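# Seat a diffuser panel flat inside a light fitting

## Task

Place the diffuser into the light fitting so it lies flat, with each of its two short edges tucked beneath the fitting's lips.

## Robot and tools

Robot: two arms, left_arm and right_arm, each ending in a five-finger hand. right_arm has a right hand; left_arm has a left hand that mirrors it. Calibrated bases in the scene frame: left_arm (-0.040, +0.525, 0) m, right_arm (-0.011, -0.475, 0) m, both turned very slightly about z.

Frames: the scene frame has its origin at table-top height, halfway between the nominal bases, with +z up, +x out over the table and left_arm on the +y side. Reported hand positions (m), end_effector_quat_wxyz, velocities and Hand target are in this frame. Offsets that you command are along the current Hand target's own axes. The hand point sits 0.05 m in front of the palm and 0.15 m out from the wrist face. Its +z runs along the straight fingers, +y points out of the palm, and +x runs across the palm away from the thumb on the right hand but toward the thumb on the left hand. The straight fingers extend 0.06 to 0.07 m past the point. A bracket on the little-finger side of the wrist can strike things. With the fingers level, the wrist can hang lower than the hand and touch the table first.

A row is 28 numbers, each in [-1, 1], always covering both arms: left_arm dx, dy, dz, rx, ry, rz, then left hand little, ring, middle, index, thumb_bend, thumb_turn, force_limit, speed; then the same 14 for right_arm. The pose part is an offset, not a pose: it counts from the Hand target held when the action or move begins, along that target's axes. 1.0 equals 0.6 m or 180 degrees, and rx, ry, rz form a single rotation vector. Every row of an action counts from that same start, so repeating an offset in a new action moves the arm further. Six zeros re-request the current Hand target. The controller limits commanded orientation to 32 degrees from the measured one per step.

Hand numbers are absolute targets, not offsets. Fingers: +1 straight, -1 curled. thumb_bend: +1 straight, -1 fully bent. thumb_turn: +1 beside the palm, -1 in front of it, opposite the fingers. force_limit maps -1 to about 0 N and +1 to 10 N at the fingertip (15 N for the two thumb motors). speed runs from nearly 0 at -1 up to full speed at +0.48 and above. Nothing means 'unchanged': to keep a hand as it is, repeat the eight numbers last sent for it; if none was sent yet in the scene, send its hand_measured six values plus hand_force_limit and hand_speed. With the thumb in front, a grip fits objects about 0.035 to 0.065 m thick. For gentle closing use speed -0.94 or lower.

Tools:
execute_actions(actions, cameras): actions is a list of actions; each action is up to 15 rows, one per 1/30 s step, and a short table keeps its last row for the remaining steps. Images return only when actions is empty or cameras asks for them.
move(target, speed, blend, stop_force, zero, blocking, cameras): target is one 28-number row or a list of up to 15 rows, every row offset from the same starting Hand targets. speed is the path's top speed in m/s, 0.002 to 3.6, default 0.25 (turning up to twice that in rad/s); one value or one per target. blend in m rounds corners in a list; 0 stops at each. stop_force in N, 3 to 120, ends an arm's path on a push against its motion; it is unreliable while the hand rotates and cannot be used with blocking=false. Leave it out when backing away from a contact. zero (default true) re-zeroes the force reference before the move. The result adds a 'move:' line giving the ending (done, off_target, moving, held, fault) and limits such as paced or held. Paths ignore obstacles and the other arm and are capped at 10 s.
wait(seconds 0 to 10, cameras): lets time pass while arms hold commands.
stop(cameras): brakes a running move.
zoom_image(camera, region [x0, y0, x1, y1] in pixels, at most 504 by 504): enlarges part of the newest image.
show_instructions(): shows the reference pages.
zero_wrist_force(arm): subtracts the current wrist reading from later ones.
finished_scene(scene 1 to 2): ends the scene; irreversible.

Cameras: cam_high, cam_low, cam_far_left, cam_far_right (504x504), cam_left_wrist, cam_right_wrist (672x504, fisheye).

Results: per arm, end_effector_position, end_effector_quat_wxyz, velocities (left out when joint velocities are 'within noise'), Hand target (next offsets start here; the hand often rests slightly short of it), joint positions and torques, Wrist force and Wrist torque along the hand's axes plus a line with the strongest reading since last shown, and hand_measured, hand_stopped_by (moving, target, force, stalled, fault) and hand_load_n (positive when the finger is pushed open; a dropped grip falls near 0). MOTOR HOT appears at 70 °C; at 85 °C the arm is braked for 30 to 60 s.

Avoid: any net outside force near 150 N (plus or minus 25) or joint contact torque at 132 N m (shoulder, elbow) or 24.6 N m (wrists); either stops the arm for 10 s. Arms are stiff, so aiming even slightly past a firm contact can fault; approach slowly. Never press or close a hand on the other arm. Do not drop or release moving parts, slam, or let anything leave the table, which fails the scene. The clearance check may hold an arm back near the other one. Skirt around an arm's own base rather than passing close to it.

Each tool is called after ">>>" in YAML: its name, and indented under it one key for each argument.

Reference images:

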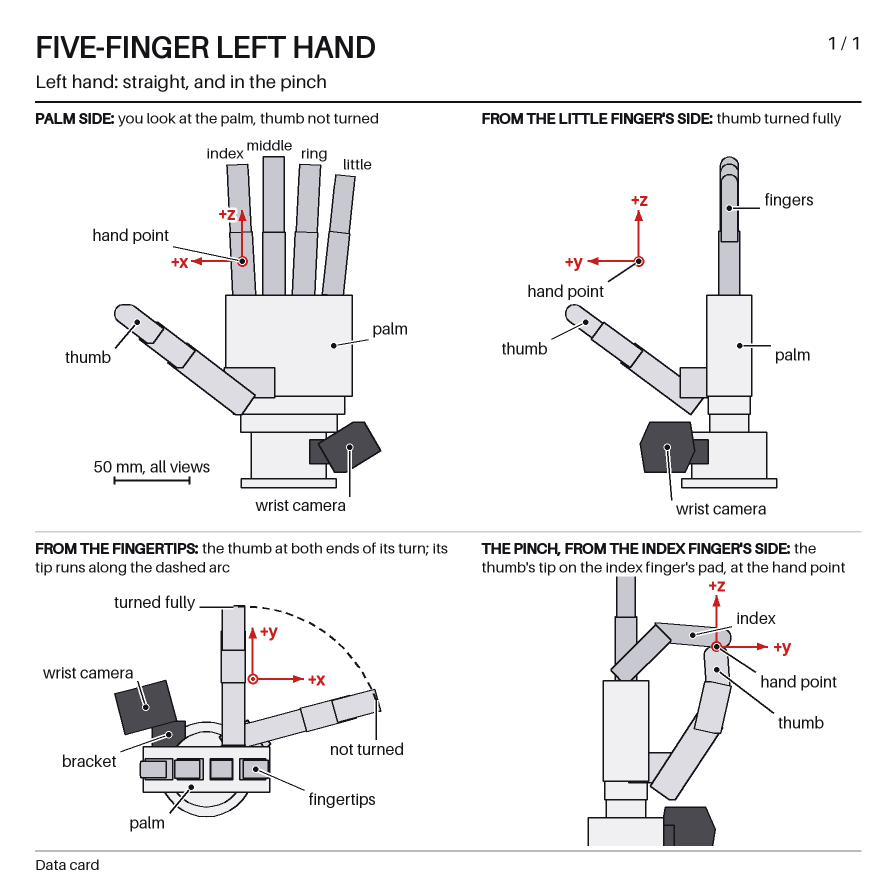

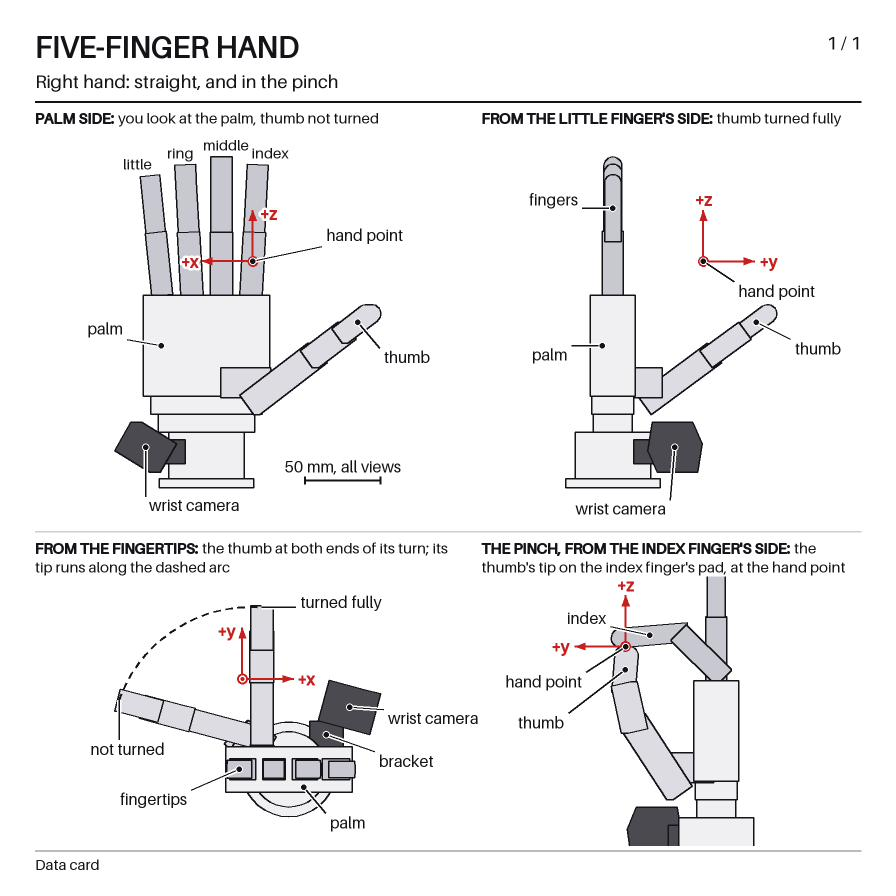

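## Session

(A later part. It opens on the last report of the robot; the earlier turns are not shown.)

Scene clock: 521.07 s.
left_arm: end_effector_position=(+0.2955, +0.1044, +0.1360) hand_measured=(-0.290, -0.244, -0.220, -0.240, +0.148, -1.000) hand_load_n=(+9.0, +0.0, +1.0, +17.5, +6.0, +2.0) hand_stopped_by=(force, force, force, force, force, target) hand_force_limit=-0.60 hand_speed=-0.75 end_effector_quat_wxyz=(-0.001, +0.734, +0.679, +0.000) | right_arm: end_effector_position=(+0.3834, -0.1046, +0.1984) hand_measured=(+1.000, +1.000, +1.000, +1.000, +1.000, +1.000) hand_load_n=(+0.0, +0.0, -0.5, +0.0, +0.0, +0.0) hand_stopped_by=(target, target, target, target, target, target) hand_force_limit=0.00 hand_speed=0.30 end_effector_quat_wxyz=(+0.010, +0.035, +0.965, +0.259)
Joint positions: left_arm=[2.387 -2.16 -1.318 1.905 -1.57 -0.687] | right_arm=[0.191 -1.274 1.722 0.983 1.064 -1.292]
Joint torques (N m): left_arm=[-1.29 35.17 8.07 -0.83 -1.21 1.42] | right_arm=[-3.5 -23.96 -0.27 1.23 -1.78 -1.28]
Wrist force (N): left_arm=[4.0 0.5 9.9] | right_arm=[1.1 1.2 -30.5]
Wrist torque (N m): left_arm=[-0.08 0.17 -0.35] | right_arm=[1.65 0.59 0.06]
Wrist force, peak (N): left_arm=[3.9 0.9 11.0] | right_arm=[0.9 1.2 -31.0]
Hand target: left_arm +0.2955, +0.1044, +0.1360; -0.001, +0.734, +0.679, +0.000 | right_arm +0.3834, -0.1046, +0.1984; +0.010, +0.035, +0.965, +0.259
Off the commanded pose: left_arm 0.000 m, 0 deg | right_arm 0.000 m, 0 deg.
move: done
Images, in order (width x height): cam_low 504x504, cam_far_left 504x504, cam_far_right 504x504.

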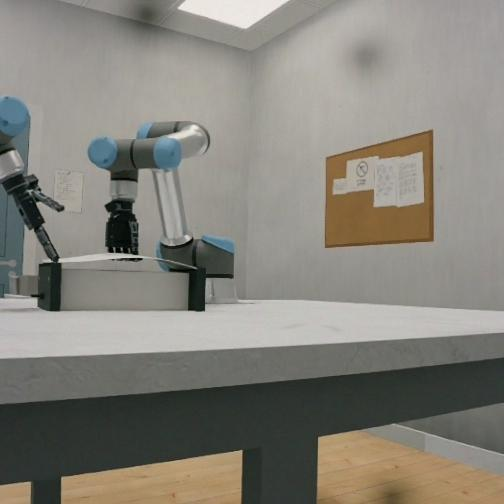

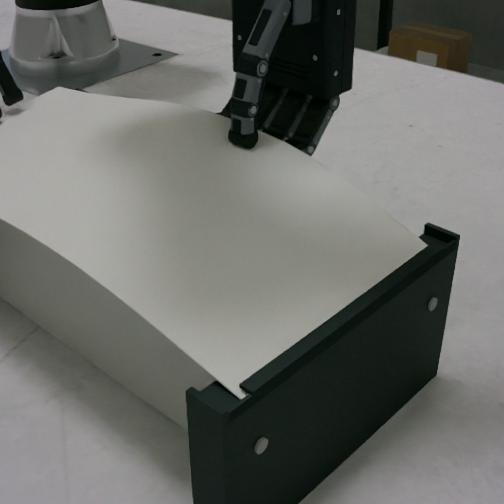

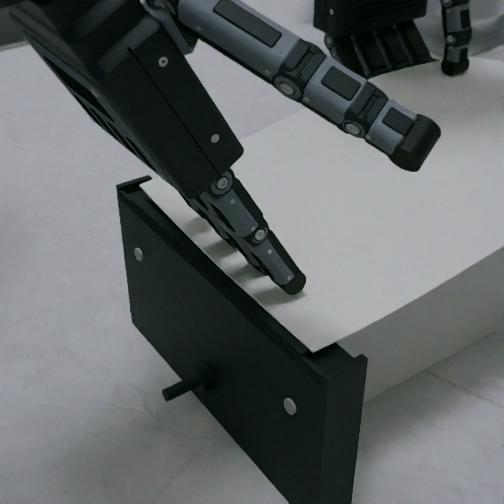

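>>> move:
  target:
    - [0,0,0,0,0,0,-0.5,-0.5,-0.5,-0.5,0.0,-1,-0.6,-0.75,0.0,0.0334,-0.0577,0,0,0,1,1,1,1,1,1,0,0.3]
    - [0.003,0,0,0,0,0,-0.5,-0.5,-0.5,-0.5,0.0,-1,-0.6,-0.75,-0.0365,0.0357,-0.0563,0,0,0,1,1,0.92,1,1,1,0,0.3]
  speed: 0.06
  cameras: ["cam_far_left","cam_low","cam_far_right","cam_left_wrist","cam_right_wrist"]

>>> zoom_image:
  camera: "cam_far_right"
  region: [80, 130, 380, 430]

>>> zoom_image:
  camera: "cam_far_left"
  region: [160, 200, 460, 500]

Scene clock: 593.77 s.
left_arm: end_effector_position=(+0.2956, +0.1062, +0.1361) hand_measured=(-0.290, -0.244, -0.220, -0.240, +0.148, -1.000) hand_load_n=(+0.0, +0.0, +0.5, +18.5, +6.0, +0.5) hand_stopped_by=(force, force, force, force, force, target) hand_force_limit=-0.60 hand_speed=-0.75 end_effector_quat_wxyz=(-0.001, +0.734, +0.679, +0.000) | right_arm: end_effector_position=(+0.4053, -0.1045, +0.2384) hand_measured=(+1.000, +1.000, +0.920, +1.000, +1.000, +1.000) hand_load_n=(+0.0, +0.0, +0.0, +0.0, +0.0, +0.0) hand_stopped_by=(target, target, target, target, target, target) hand_force_limit=0.00 hand_speed=0.30 end_effector_quat_wxyz=(+0.010, +0.035, +0.965, +0.259)
Joint positions: left_arm=[2.39 -2.157 -1.324 1.907 -1.57 -0.684] | right_arm=[0.182 -1.265 1.601 1.1 1.063 -1.302]
Joint torques (N m): left_arm=[-7.6 39.85 30.34 -4.43 -2.42 -1.79] | right_arm=[9.33 -38.39 -13.24 0.65 0.52 1.56]
Wrist force (N): left_arm=[-1.6 0.1 4.3] | right_arm=[1.0 -0.5 0.1]
Wrist torque (N m): left_arm=[-0.07 -0.34 -0.10] | right_arm=[-0.12 0.03 0.10]
Wrist force, peak (N): left_arm=[3.8 0.9 11.0] | right_arm=[0.9 1.6 -30.9]
Hand target: left_arm +0.2956, +0.1062, +0.1360; -0.001, +0.734, +0.679, +0.000 | right_arm +0.4053, -0.1045, +0.2384; +0.010, +0.035, +0.965, +0.259
Off the commanded pose: left_arm 0.000 m, 0 deg | right_arm 0.000 m, 0 deg.
move: done
camera_calibration:
cam_left_wrist: T_world_to_cam=[[-0.953788, 0.299846, 0.0195341, 0.244477], [0.262655, 0.800379, 0.538893, -0.238333], [0.14595, 0.51912, -0.842148, 0.134063], [0, 0, 0, 1]] pos_world=[0.276212, 0.0478566, 0.236561]
cam_right_wrist: T_world_to_cam=[[-0.213259, 0.868818, 0.446851, 0.0757843], [0.815347, -0.0937174, 0.571338, -0.476031], [0.538266, 0.486181, -0.688402, 0.111474], [0, 0, 0, 1]] pos_world=[0.344289, -0.164652, 0.314849]
Images, in order (width x height): cam_low 504x504, cam_far_left 504x504, cam_far_right 504x504, cam_left_wrist 672x504, cam_right_wrist 672x504.

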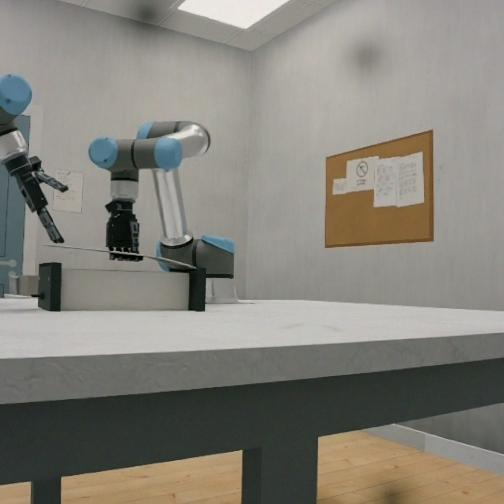

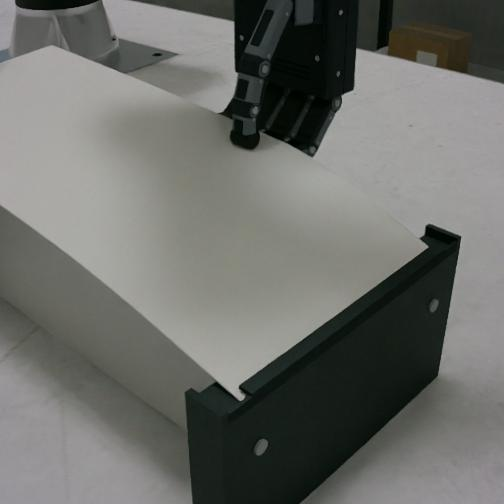

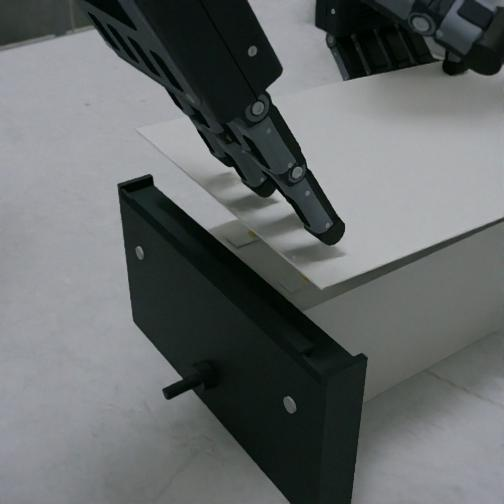

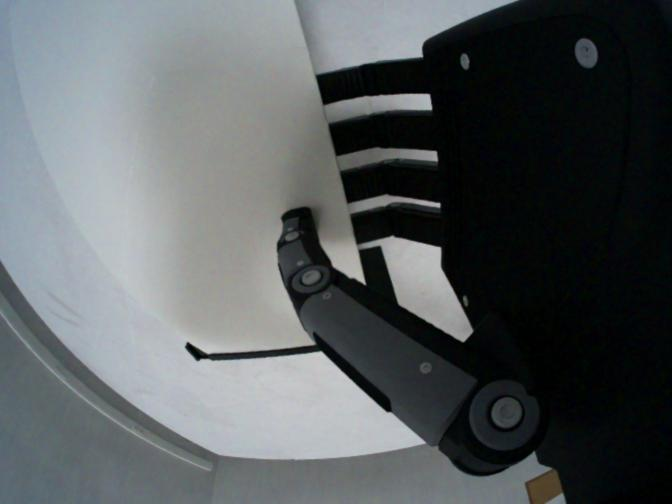

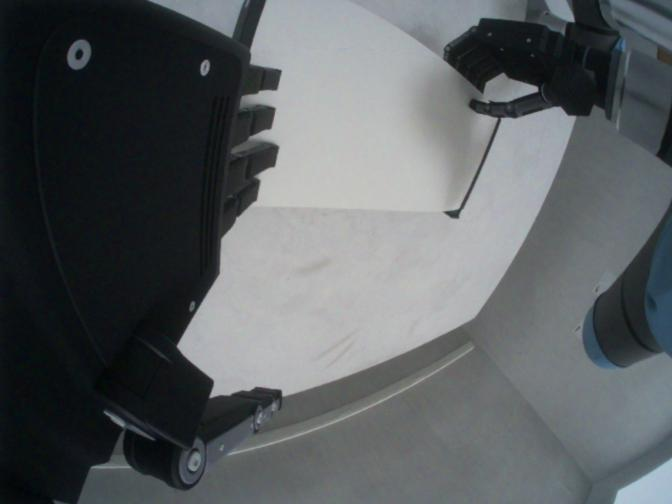

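Scaled by 1.680.

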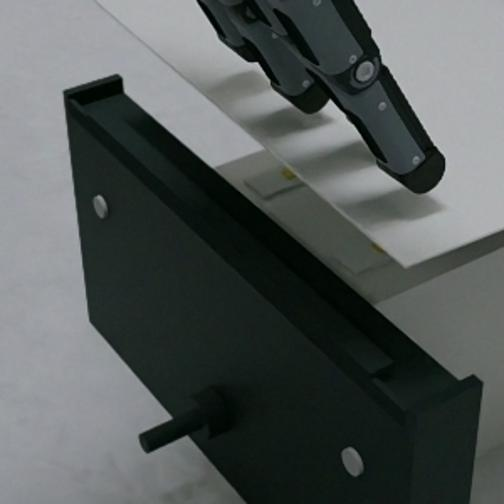

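Scaled by 1.680.

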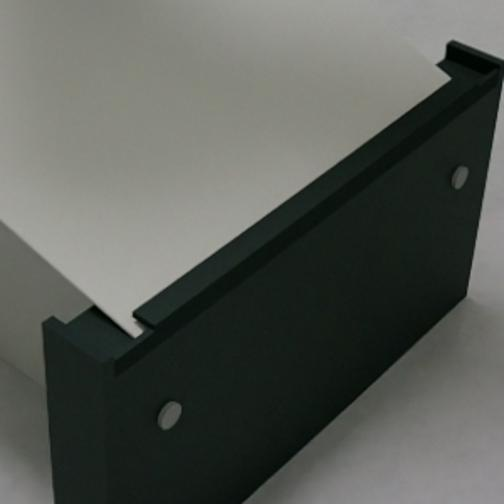

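>>> move:
  target:
    - [0.0017,0,-0.005,0,0,0,-0.5,-0.5,-0.5,-0.5,0.0,-1,-0.6,-0.75,0,-0.0279,0.0482,0,0,0,1,1,0.92,1,1,1,0,0.3]
    - [0.0017,0,-0.005,0,0,0,-0.5,-0.5,-0.5,-0.5,0.0,-1,-0.6,-0.75,0.0007,-0.0258,0.0627,0,0,0,1,1,0.92,1,1,1,0,0.3]
  speed: 0.05
  stop_force: 28
  cameras: ["cam_far_left","cam_low","cam_far_right","cam_right_wrist"]

>>> zoom_image:
  camera: "cam_far_right"
  region: [80, 130, 380, 430]

>>> zoom_image:
  camera: "cam_far_right"
  region: [270, 310, 350, 390]

>>> zoom_image:
  camera: "cam_low"
  region: [30, 245, 90, 285]

Scene clock: 637.47 s.
left_arm: end_effector_position=(+0.2957, +0.1072, +0.1391) hand_measured=(-0.290, -0.244, -0.220, -0.240, +0.148, -1.000) hand_load_n=(+6.0, +0.0, +0.5, +18.5, +6.0, +1.0) hand_stopped_by=(force, force, force, force, force, target) hand_force_limit=-0.60 hand_speed=-0.75 end_effector_quat_wxyz=(-0.001, +0.734, +0.679, +0.000) | right_arm: end_effector_position=(+0.4053, -0.0991, +0.1980) hand_measured=(+1.000, +1.000, +0.920, +1.000, +1.000, +1.000) hand_load_n=(+0.0, +0.0, -1.0, +0.0, -0.5, +0.0) hand_stopped_by=(target, target, target, target, target, target) hand_force_limit=0.00 hand_speed=0.30 end_effector_quat_wxyz=(+0.010, +0.035, +0.965, +0.259)
Joint positions: left_arm=[2.392 -2.152 -1.323 1.902 -1.57 -0.682] | right_arm=[0.196 -1.224 1.654 0.999 1.065 -1.287]
Joint torques (N m): left_arm=[-1.93 38.51 27.78 -0.64 1.86 0.7] | right_arm=[-7.64 -39.13 -21.4 0.78 -2.15 0.5]
Wrist force (N): left_arm=[2.4 -1.1 6.9] | right_arm=[0.0 -0.5 -10.0]
Wrist torque (N m): left_arm=[-0.13 -0.02 0.00] | right_arm=[0.41 0.23 0.02]
Wrist force, peak (N): left_arm=[2.4 -0.8 8.0] | right_arm=[0.2 -1.5 -11.9]
Hand target: left_arm +0.2957, +0.1072, +0.1390; -0.001, +0.734, +0.679, +0.000 | right_arm +0.4053, -0.0991, +0.1981; +0.010, +0.035, +0.965, +0.259
Off the commanded pose: left_arm 0.000 m, 0 deg | right_arm 0.000 m, 0 deg.
move: done
camera_calibration:
cam_right_wrist: T_world_to_cam=[[-0.213241, 0.868816, 0.446864, 0.0890042], [0.815351, -0.093736, 0.571328, -0.452492], [0.538266, 0.486182, -0.688402, 0.0810576], [0, 0, 0, 1]] pos_world=[0.344289, -0.159152, 0.274549]
Images, in order (width x height): cam_low 504x504, cam_far_left 504x504, cam_far_right 504x504, cam_right_wrist 672x504.

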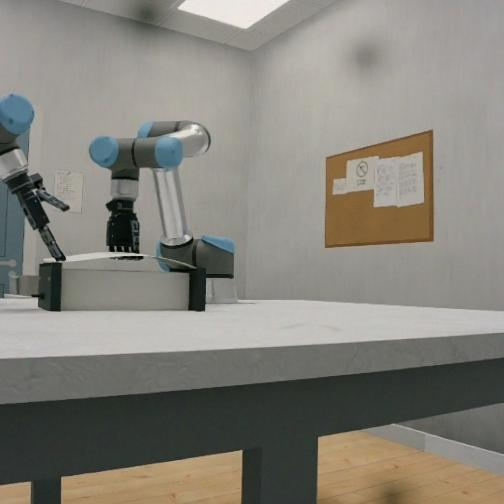

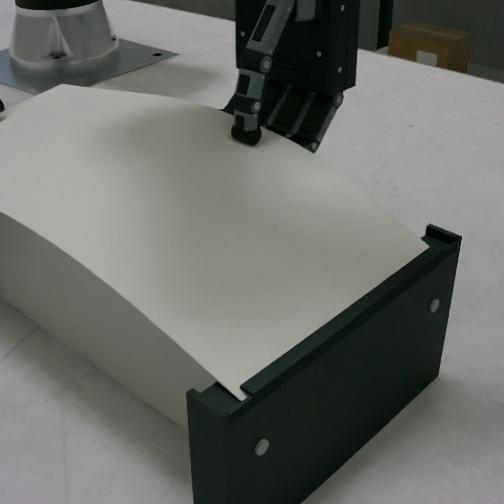

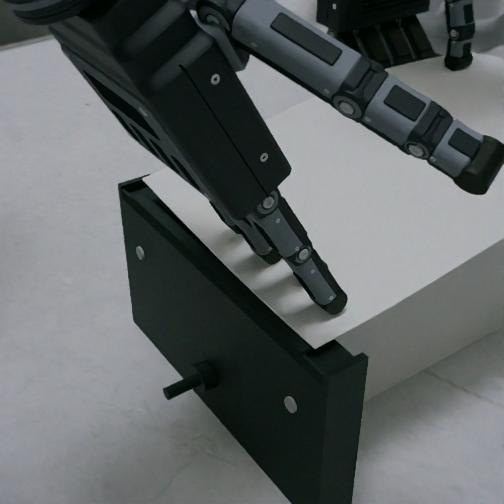

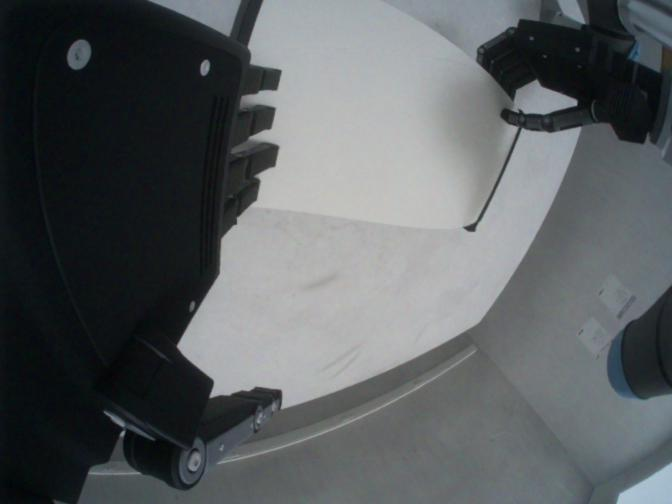

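Scaled by 1.680.

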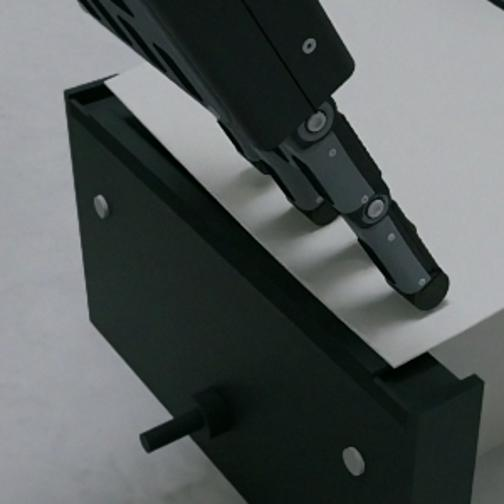

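Scaled by 6.300.

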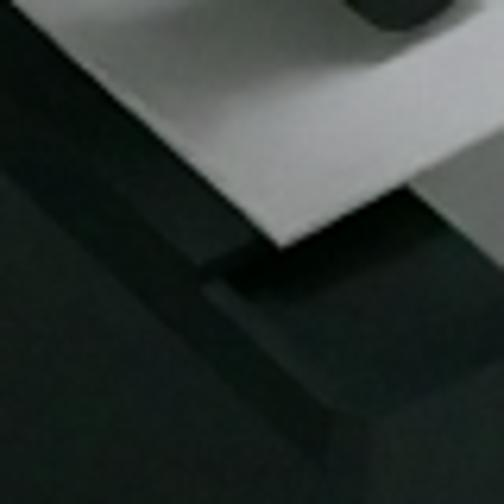

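Scaled by 8.400.

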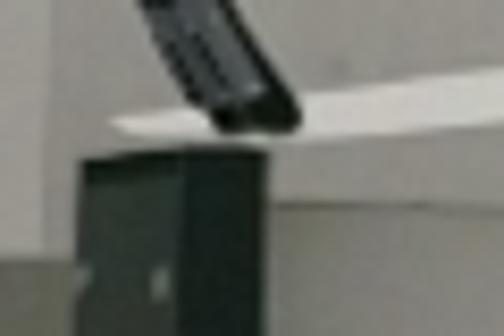

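>>> move:
  target: [0,0,0,0,0,0,-0.5,-0.5,-0.5,-0.5,0.0,-1,-0.6,-0.75,0.0002,-0.0021,0.0103,0,0,0,1,1,0.92,1,1,1,0,0.3]
  speed: 0.03
  stop_force: 20
  cameras: ["cam_low","cam_far_right"]

>>> zoom_image:
  camera: "cam_far_right"
  region: [80, 130, 380, 430]

>>> zoom_image:
  camera: "cam_far_right"
  region: [270, 310, 350, 390]

>>> zoom_image:
  camera: "cam_low"
  region: [30, 245, 90, 285]

Scene clock: 647.67 s.
left_arm: end_effector_position=(+0.2957, +0.1072, +0.1390) hand_measured=(-0.288, -0.244, -0.220, -0.240, +0.148, -1.000) hand_load_n=(+9.0, +0.0, +0.5, +17.5, +6.5, +1.5) hand_stopped_by=(force, force, force, force, force, target) hand_force_limit=-0.60 hand_speed=-0.75 end_effector_quat_wxyz=(-0.001, +0.734, +0.679, +0.000) | right_arm: end_effector_position=(+0.4054, -0.0975, +0.1935) hand_measured=(+1.000, +1.000, +0.920, +1.000, +1.000, +1.000) hand_load_n=(+0.0, -0.5, -1.5, +0.0, +0.0, +0.0) hand_stopped_by=(target, target, target, target, target, target) hand_force_limit=0.00 hand_speed=0.30 end_effector_quat_wxyz=(+0.010, +0.035, +0.965, +0.259)
Joint positions: left_arm=[2.392 -2.153 -1.323 1.902 -1.57 -0.682] | right_arm=[0.199 -1.218 1.658 0.987 1.065 -1.283]
Joint torques (N m): left_arm=[-7.3 36.02 10 -3.37 2.19 -0.37] | right_arm=[-1.83 -30.94 -20.29 0.33 -1.87 -1.43]
Wrist force (N): left_arm=[5.8 -0.1 10.6] | right_arm=[-1.9 0.5 -29.9]
Wrist torque (N m): left_arm=[-0.12 0.18 -0.07] | right_arm=[1.58 0.98 -0.10]
Wrist force, peak (N): left_arm=[5.2 0.8 11.3] | right_arm=[-1.8 0.7 -34.6]
Hand target: left_arm +0.2957, +0.1072, +0.1390; -0.001, +0.734, +0.679, +0.000 | right_arm +0.4054, -0.0975, +0.1935; +0.010, +0.035, +0.965, +0.259 (not the last commanded pose)
Off the commanded pose: left_arm 0.000 m, 0 deg | right_arm 0.001 m, 0 deg.
move: contact (right_arm)
Images, in order (width x height): cam_low 504x504, cam_far_right 504x504.

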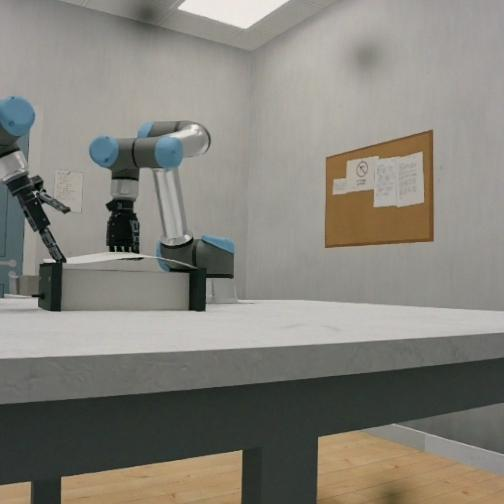

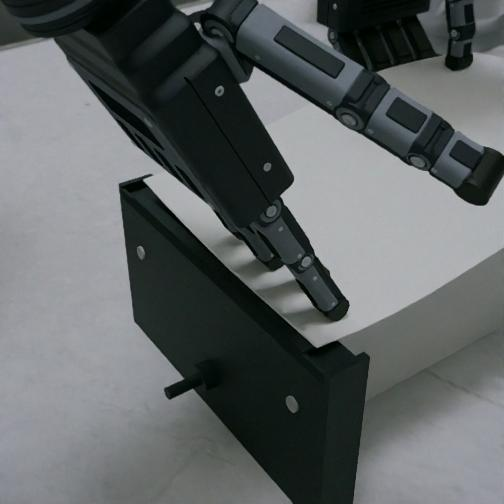

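Scaled by 1.680.

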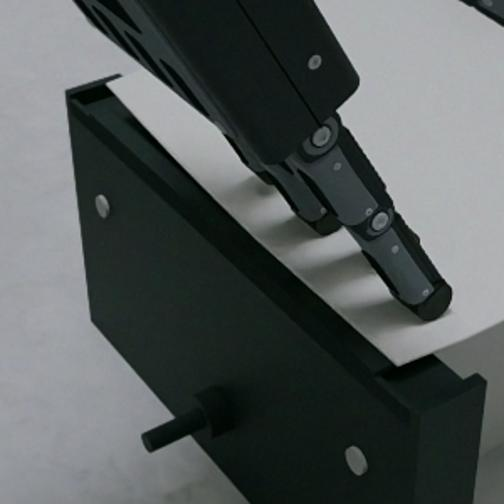

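Scaled by 6.300.

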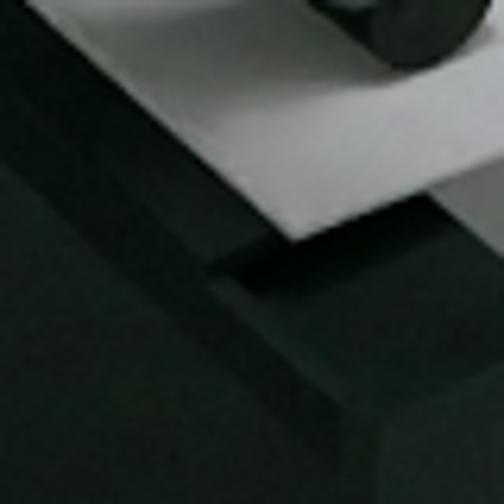

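Scaled by 8.400.

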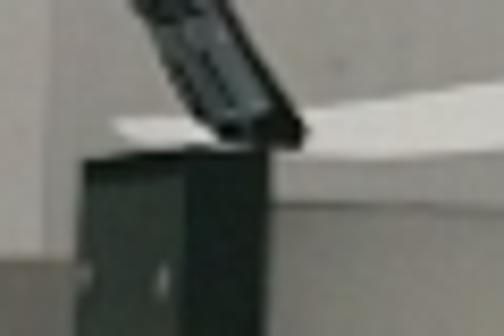

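>>> move:
  target:
    - [0,0,0,0,0,0,-0.5,-0.5,-0.5,-0.5,0.0,-1,-0.6,-0.75,0,0.0334,-0.0577,0,0,0,1,1,0.92,1,1,1,0,0.3]
    - [-0.004,0,0.060,0,0,0,-0.5,-0.5,-0.5,-0.5,0.0,-1,-0.6,-0.75,0.05,0.0334,-0.0577,0,0,0,1,1,0.92,1,1,1,0,0.3]
  speed: 0.08
  cameras: ["cam_far_left","cam_low","cam_far_right","cam_left_wrist","cam_high"]

Scene clock: 731.93 s.
left_arm: end_effector_position=(+0.2953, +0.1049, +0.1029) hand_measured=(-0.290, -0.244, -0.220, -0.240, +0.148, -1.000) hand_load_n=(+3.5, +1.5, +1.0, +9.0, +6.0, +0.5) hand_stopped_by=(force, force, force, force, force, target) hand_force_limit=-0.60 hand_speed=-0.75 end_effector_quat_wxyz=(-0.002, +0.734, +0.679, +0.000) | right_arm: end_effector_position=(+0.3754, -0.0953, +0.2334) hand_measured=(+1.000, +1.000, +0.920, +1.000, +1.000, +1.000) hand_load_n=(-0.5, +0.5, +0.0, +0.0, +0.0, +0.0) hand_stopped_by=(target, target, target, target, target, target) hand_force_limit=0.00 hand_speed=0.30 end_effector_quat_wxyz=(+0.010, +0.035, +0.965, +0.259)
Joint positions: left_arm=[2.388 -2.189 -1.362 1.977 -1.57 -0.686] | right_arm=[0.219 -1.314 1.674 1.056 1.068 -1.26]
Joint torques (N m): left_arm=[-2.02 54.92 32.31 -4.03 0.38 -0.75] | right_arm=[-9.13 -25.29 -27.24 3.86 -0.76 -1.38]
Wrist force (N): left_arm=[0.8 -0.1 0.7] | right_arm=[1.0 -0.7 -0.6]
Wrist torque (N m): left_arm=[-0.06 0.03 -0.02] | right_arm=[-0.09 0.00 0.05]
Wrist force, peak (N): left_arm=[5.9 -0.1 10.8] | right_arm=[-1.6 1.3 -30.9]
Hand target: left_arm +0.2954, +0.1049, +0.1030; -0.001, +0.734, +0.679, +0.000 | right_arm +0.3754, -0.0953, +0.2335; +0.010, +0.035, +0.965, +0.259
Off the commanded pose: left_arm 0.000 m, 0 deg | right_arm 0.000 m, 0 deg.
move: done
camera_calibration:
cam_left_wrist: T_world_to_cam=[[-0.953805, 0.299764, 0.019933, 0.245154], [0.262762, 0.800224, 0.539071, -0.219435], [0.145644, 0.519406, -0.842024, 0.106952], [0, 0, 0, 1]] pos_world=[0.275912, 0.0465566, 0.20346]
Images, in order (width x height): cam_high 504x504, cam_low 504x504, cam_far_left 504x504, cam_far_right 504x504, cam_left_wrist 672x504.

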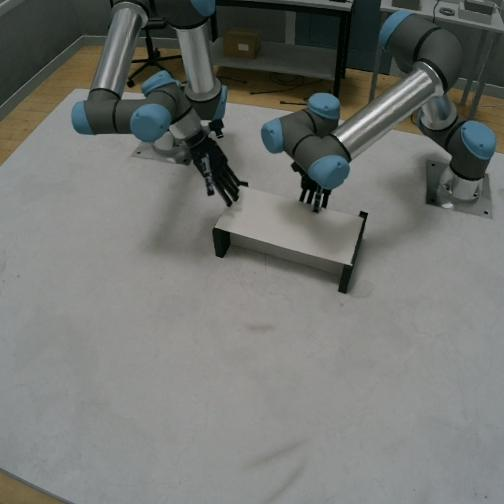

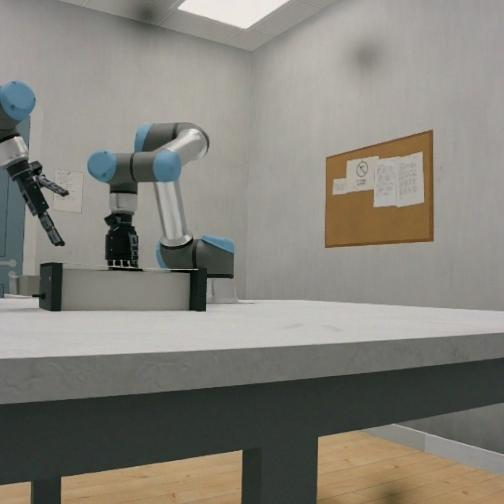

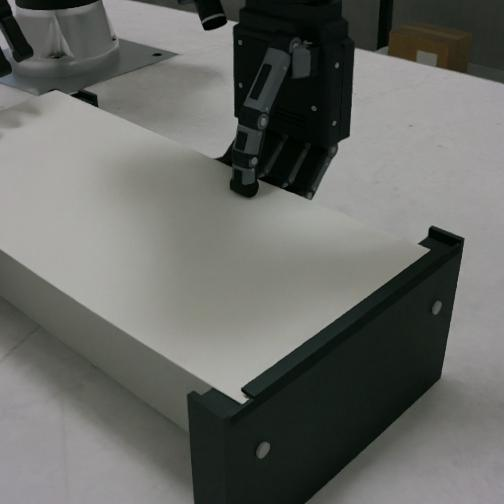

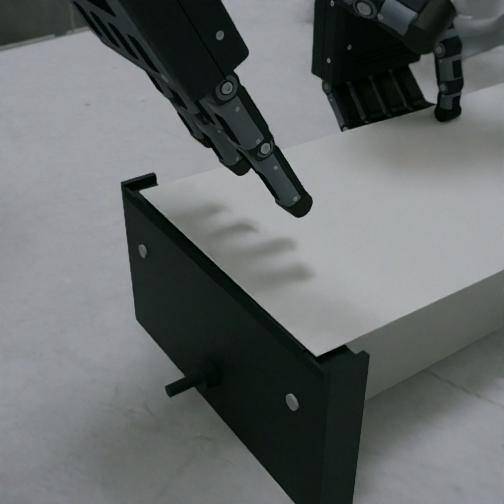

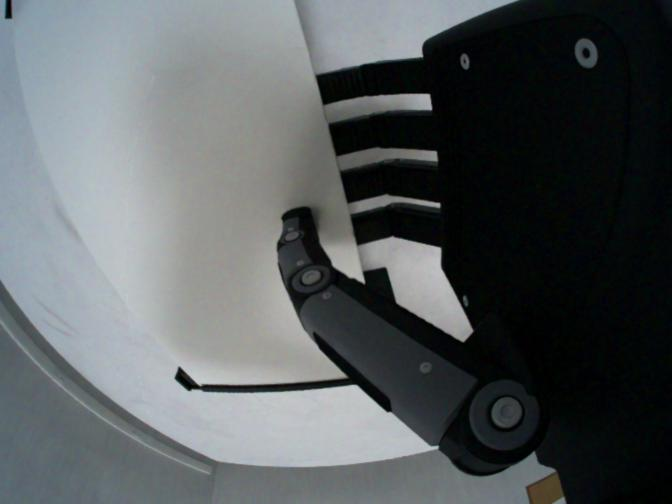

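>>> zoom_image:
  camera: "cam_far_left"
  region: [180, 360, 280, 460]

>>> zoom_image:
  camera: "cam_far_right"
  region: [270, 320, 370, 420]

>>> zoom_image:
  camera: "cam_far_right"
  region: [110, 165, 190, 245]

Scaled by 5.040.

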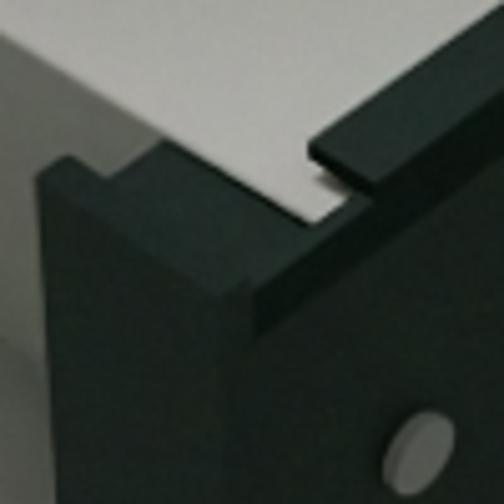

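Scaled by 5.040.

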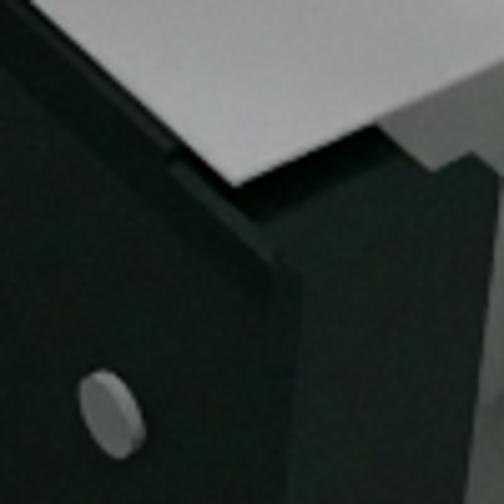

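Scaled by 6.300.

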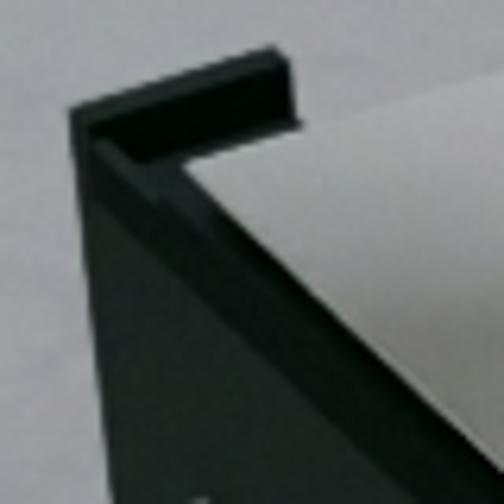

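>>> execute_actions:
  actions:
    - [[0,0,0,0,0,0,0.15,0.15,0.15,0.15,0.45,-1,-0.6,-0.3,0,0,0,0,0,0,1,1,0.92,1,1,1,0,0.3]]
    - [[0,0,0,0,0,0,0.15,0.15,0.15,0.15,0.45,-1,-0.6,-0.3,0,0,0,0,0,0,1,1,0.92,1,1,1,0,0.3]]
  cameras: []

>>> move:
  target: [-0.0698,0.0135,0.0025,0,0,0,0.15,0.15,0.15,0.15,0.45,-1,-0.6,-0.3,0,0,0,0,0,0,1,1,0.92,1,1,1,0,0.3]
  speed: 0.08
  cameras: ["cam_far_left","cam_left_wrist"]

Scene clock: 759.10 s.
left_arm: end_effector_position=(+0.2955, +0.1049, +0.1030) hand_measured=(+0.150, +0.150, +0.150, +0.150, +0.450, -1.000) hand_load_n=(+0.0, +0.5, +0.0, +0.0, +0.0, +0.0) hand_stopped_by=(target, target, target, target, target, target) hand_force_limit=-0.60 hand_speed=-0.30 end_effector_quat_wxyz=(-0.001, +0.734, +0.679, +0.000) | right_arm: end_effector_position=(+0.3754, -0.0953, +0.2335) hand_measured=(+1.000, +1.000, +0.920, +1.000, +1.000, +1.000) hand_load_n=(+0.0, +0.0, +0.0, +0.0, +0.0, +0.0) hand_stopped_by=(target, target, target, target, target, target) hand_force_limit=0.00 hand_speed=0.30 end_effector_quat_wxyz=(+0.010, +0.035, +0.965, +0.259)
Joint positions: left_arm=[2.388 -2.188 -1.362 1.977 -1.57 -0.686] | right_arm=[0.219 -1.314 1.674 1.056 1.068 -1.26]
Joint torques (N m): left_arm=[2.77 53.75 25.71 -2.56 -1.56 2.19] | right_arm=[-9.33 -29.34 -13.55 3.96 -2.17 -1.42]
Wrist force (N): left_arm=[0.7 -0.4 0.1] | right_arm=[1.1 -0.8 -0.4]
Wrist torque (N m): left_arm=[-0.05 -0.04 0.04] | right_arm=[-0.14 -0.01 0.04]
Wrist force, peak (N): left_arm=[1.1 -0.6 1.1] | right_arm=[1.4 -0.9 -0.6]
Hand target: left_arm +0.2954, +0.1049, +0.1030; -0.001, +0.734, +0.679, +0.000 | right_arm +0.3754, -0.0953, +0.2335; +0.010, +0.035, +0.965, +0.259
Off the commanded pose: left_arm 0.000 m, 0 deg | right_arm 0.000 m, 0 deg.
No camera images: "cameras" was empty.

Scene clock: 760.07 s.
left_arm: end_effector_position=(+0.3003, +0.0625, +0.1014) hand_measured=(+0.150, +0.150, +0.150, +0.150, +0.450, -1.000) hand_load_n=(+0.0, +0.0, +0.0, +0.0, +0.0, +0.0) hand_stopped_by=(target, target, target, target, target, target) hand_force_limit=-0.60 hand_speed=-0.30 end_effector_quat_wxyz=(-0.001, +0.734, +0.679, +0.000) | right_arm: end_effector_position=(+0.3754, -0.0953, +0.2335) hand_measured=(+1.000, +1.000, +0.920, +1.000, +1.000, +1.000) hand_load_n=(+0.0, +0.0, +0.0, -0.5, +0.0, +0.0) hand_stopped_by=(target, target, target, target, target, target) hand_force_limit=0.00 hand_speed=0.30 end_effector_quat_wxyz=(+0.010, +0.035, +0.965, +0.259)
Joint positions: left_arm=[2.338 -2.281 -1.206 1.914 -1.57 -0.736] | right_arm=[0.219 -1.314 1.674 1.056 1.068 -1.26]
Joint torques (N m): left_arm=[1.98 52.28 15.96 -1.3 -1.47 2.67] | right_arm=[-8.88 -27.77 -11.88 4.02 -2.18 -1.4]
Wrist force (N): left_arm=[0.4 -0.4 0.0] | right_arm=[0.7 -0.8 -0.4]
Wrist torque (N m): left_arm=[-0.02 0.01 -0.06] | right_arm=[-0.13 0.05 0.03]
Wrist force, peak (N): left_arm=[1.3 -0.7 0.3] | right_arm=[1.2 -1.0 -0.3]
Hand target: left_arm +0.3003, +0.0625, +0.1015; -0.001, +0.734, +0.679, +0.000 | right_arm +0.3754, -0.0953, +0.2335; +0.010, +0.035, +0.965, +0.259
Off the commanded pose: left_arm 0.000 m, 0 deg | right_arm 0.000 m, 0 deg.
move: done
camera_calibration:
cam_left_wrist: T_world_to_cam=[[-0.953807, 0.299779, 0.0196386, 0.262723], [0.262645, 0.800352, 0.538937, -0.185951], [0.145844, 0.5192, -0.842117, 0.126947], [0, 0, 0, 1]] pos_world=[0.280912, 0.00415666, 0.201961]
Images, in order (width x height): cam_far_left 504x504, cam_left_wrist 672x504.

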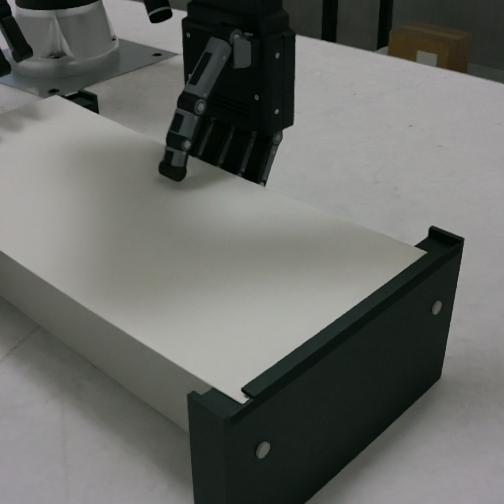

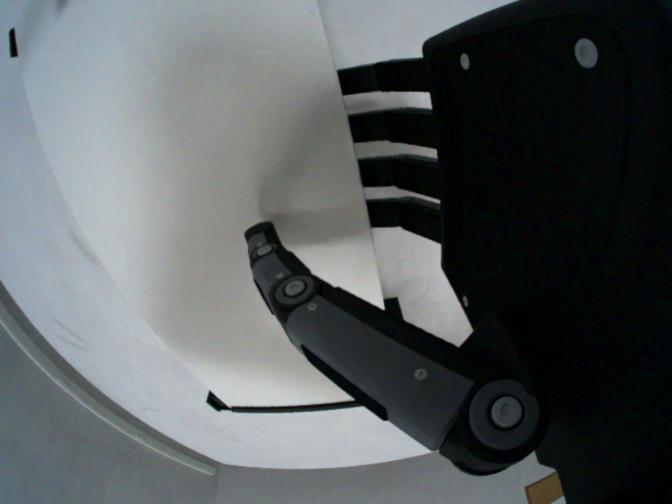

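>>> execute_actions:
  actions:
    - [[0,0,0,0,0,0,-0.5,-0.5,-0.5,-0.5,0.0,-1,-0.4,-0.75,0,0,0,0,0,0,1,1,0.92,1,1,1,0,0.3]]
    - [[0,0,0,0,0,0,-0.5,-0.5,-0.5,-0.5,0.0,-1,-0.4,-0.75,0,0,0,0,0,0,1,1,0.92,1,1,1,0,0.3]]
    - [[0,0,0,0,0,0,-0.5,-0.5,-0.5,-0.5,0.0,-1,-0.4,-0.75,0,0,0,0,0,0,1,1,0.92,1,1,1,0,0.3]]
  cameras: ["cam_far_left","cam_left_wrist"]

Scene clock: 770.30 s.
left_arm: end_effector_position=(+0.3003, +0.0625, +0.1015) hand_measured=(-0.332, -0.264, -0.008, -0.262, +0.240, -1.000) hand_load_n=(+4.5, +0.0, +0.5, +7.5, +4.5, +0.0) hand_stopped_by=(force, force, force, force, force, target) hand_force_limit=-0.40 hand_speed=-0.75 end_effector_quat_wxyz=(-0.001, +0.734, +0.679, +0.000) | right_arm: end_effector_position=(+0.3754, -0.0953, +0.2335) hand_measured=(+1.000, +1.000, +0.920, +1.000, +1.000, +1.000) hand_load_n=(+0.0, +0.0, +0.0, +0.0, +0.0, +0.0) hand_stopped_by=(target, target, target, target, target, target) hand_force_limit=0.00 hand_speed=0.30 end_effector_quat_wxyz=(+0.010, +0.035, +0.965, +0.259)
Joint positions: left_arm=[2.338 -2.281 -1.206 1.914 -1.57 -0.736] | right_arm=[0.219 -1.314 1.674 1.056 1.068 -1.26]
Joint torques (N m): left_arm=[3.68 57.5 24.67 -0.5 -1.13 2.66] | right_arm=[-9.48 -27.75 -10.7 3.91 -2.12 -1.4]
Wrist force (N): left_arm=[0.3 -1.7 0.8] | right_arm=[1.1 -0.7 -0.4]
Wrist torque (N m): left_arm=[-0.10 0.04 -0.11] | right_arm=[-0.12 -0.01 0.06]
Wrist force, peak (N): left_arm=[0.6 -4.8 4.0] | right_arm=[1.4 -0.7 -0.5]
Hand target: left_arm +0.3003, +0.0625, +0.1015; -0.001, +0.734, +0.679, +0.000 | right_arm +0.3754, -0.0953, +0.2335; +0.010, +0.035, +0.965, +0.259
Off the commanded pose: left_arm 0.000 m, 0 deg | right_arm 0.000 m, 0 deg.
camera_calibration:
cam_left_wrist: T_world_to_cam=[[-0.953792, 0.299829, 0.0195591, 0.262733], [0.262643, 0.800339, 0.538959, -0.186009], [0.145942, 0.519192, -0.842105, 0.127002], [0, 0, 0, 1]] pos_world=[0.280912, 0.0041566, 0.202061]
Images, in order (width x height): cam_far_left 504x504, cam_left_wrist 672x504.

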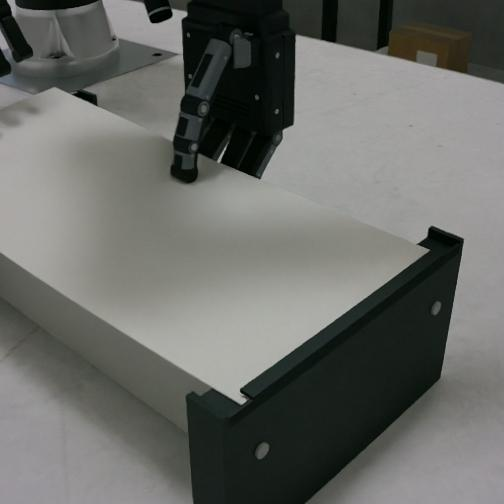

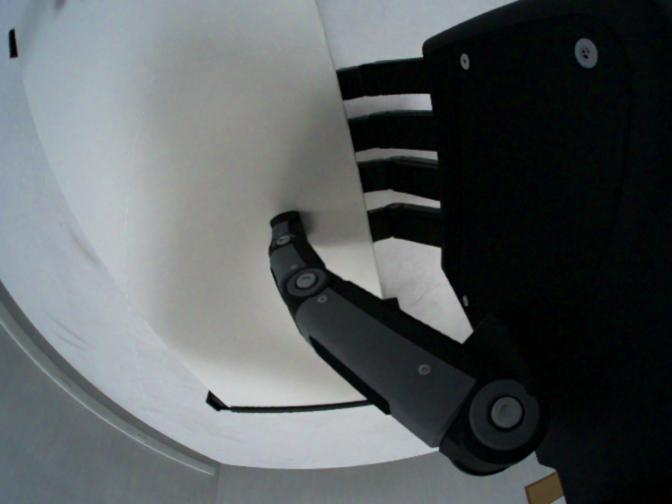

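>>> execute_actions:
  actions:
    - [[0,0,0,0,0,0,-0.5,-0.5,-0.45,-0.5,0.0,-1,-0.4,-0.75,0,0,0,0,0,0,1,1,0.92,1,1,1,0,0.3]]
    - [[0,0,0,0,0,0,-0.5,-0.5,-0.45,-0.5,0.0,-1,-0.4,-0.75,0,0,0,0,0,0,1,1,0.92,1,1,1,0,0.3]]
  cameras: []

>>> move:
  target: [0,0,0,0,0,0,-0.5,-0.5,-0.45,-0.5,0.0,-1,-0.4,-0.75,0.0237,-0.0548,0.0387,0,0,0,1,1,0.92,1,1,1,0,0.3]
  speed: 0.04
  stop_force: 5
  cameras: ["cam_far_left","cam_far_right"]

Scene clock: 781.50 s.
left_arm: end_effector_position=(+0.3003, +0.0625, +0.1015) hand_measured=(-0.332, -0.264, -0.026, -0.262, +0.240, -1.000) hand_load_n=(+4.5, +0.0, +1.0, +7.5, +4.5, +0.0) hand_stopped_by=(force, force, force, force, force, target) hand_force_limit=-0.40 hand_speed=-0.75 end_effector_quat_wxyz=(-0.001, +0.734, +0.679, +0.000) | right_arm: end_effector_position=(+0.3754, -0.0953, +0.2335) hand_measured=(+1.000, +1.000, +0.920, +1.000, +1.000, +1.000) hand_load_n=(+0.0, +0.0, +0.0, +0.0, +0.0, +0.0) hand_stopped_by=(target, target, target, target, target, target) hand_force_limit=0.00 hand_speed=0.30 end_effector_quat_wxyz=(+0.010, +0.035, +0.965, +0.259)
Joint positions: left_arm=[2.338 -2.281 -1.206 1.914 -1.57 -0.736] | right_arm=[0.219 -1.314 1.674 1.056 1.068 -1.26]
Joint torques (N m): left_arm=[0.41 54.38 9.69 -1.66 -0.64 2.6] | right_arm=[-9.48 -27.17 -10.95 3.84 -2.24 -1.37]
Wrist force (N): left_arm=[0.1 -2.1 0.5] | right_arm=[1.0 -0.7 -0.5]
Wrist torque (N m): left_arm=[-0.10 0.05 -0.03] | right_arm=[-0.12 0.00 0.05]
Wrist force, peak (N): left_arm=[0.7 -4.2 4.0] | right_arm=[1.3 -1.0 -0.6]
Hand target: left_arm +0.3003, +0.0625, +0.1015; -0.001, +0.734, +0.679, +0.000 | right_arm +0.3754, -0.0953, +0.2335; +0.010, +0.035, +0.965, +0.259
Off the commanded pose: left_arm 0.000 m, 0 deg | right_arm 0.000 m, 0 deg.
No camera images: "cameras" was empty.

Scene clock: 783.47 s.
left_arm: end_effector_position=(+0.3003, +0.0625, +0.1015) hand_measured=(-0.332, -0.264, -0.026, -0.262, +0.240, -1.000) hand_load_n=(+5.0, +0.0, +1.5, +7.5, +5.0, +0.0) hand_stopped_by=(force, force, force, force, force, target) hand_force_limit=-0.40 hand_speed=-0.75 end_effector_quat_wxyz=(-0.001, +0.734, +0.679, +0.000) | right_arm: end_effector_position=(+0.3601, -0.1111, +0.1969) hand_measured=(+1.000, +1.000, +0.920, +1.000, +1.000, +1.000) hand_load_n=(+0.0, -0.5, +0.5, +0.0, +0.0, +0.0) hand_stopped_by=(target, target, target, target, target, target) hand_force_limit=0.00 hand_speed=0.30 end_effector_quat_wxyz=(+0.010, +0.035, +0.965, +0.259)
Joint positions: left_arm=[2.338 -2.281 -1.206 1.914 -1.57 -0.736] | right_arm=[0.184 -1.325 1.796 0.965 1.063 -1.3]
Joint torques (N m): left_arm=[-0.76 52.84 6.66 -3.78 -2.27 2.56] | right_arm=[8.18 -23.19 -26.91 2.04 0.62 1.59]
Wrist force (N): left_arm=[0.2 -1.5 1.7] | right_arm=[1.5 -0.3 -0.6]
Wrist torque (N m): left_arm=[-0.08 0.04 -0.01] | right_arm=[-0.06 0.01 0.16]
Wrist force, peak (N): left_arm=[-0.2 -1.9 1.6] | right_arm=[1.6 0.0 -1.2]
Hand target: left_arm +0.3003, +0.0625, +0.1015; -0.001, +0.734, +0.679, +0.000 | right_arm +0.3601, -0.1111, +0.1969; +0.010, +0.035, +0.965, +0.259
Off the commanded pose: left_arm 0.000 m, 0 deg | right_arm 0.000 m, 0 deg.
move: done
Images, in order (width x height): cam_far_left 504x504, cam_far_right 504x504.

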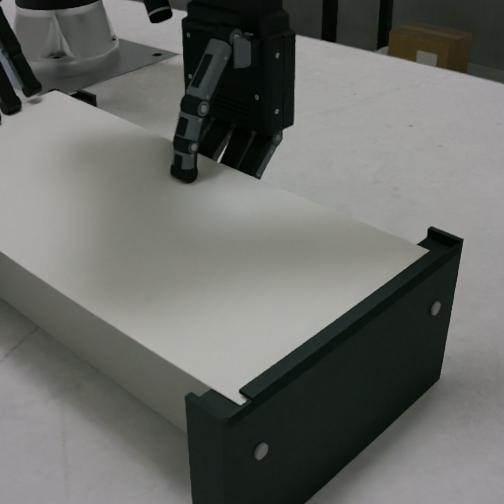

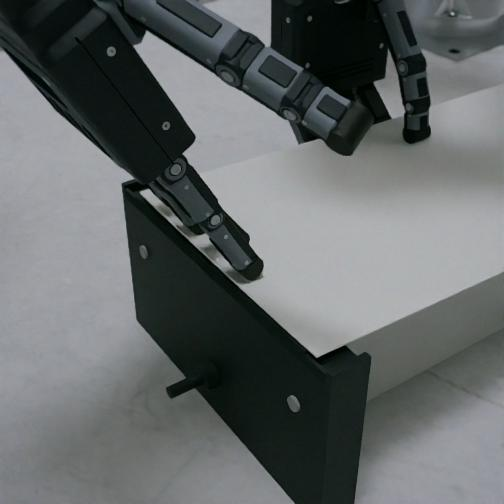

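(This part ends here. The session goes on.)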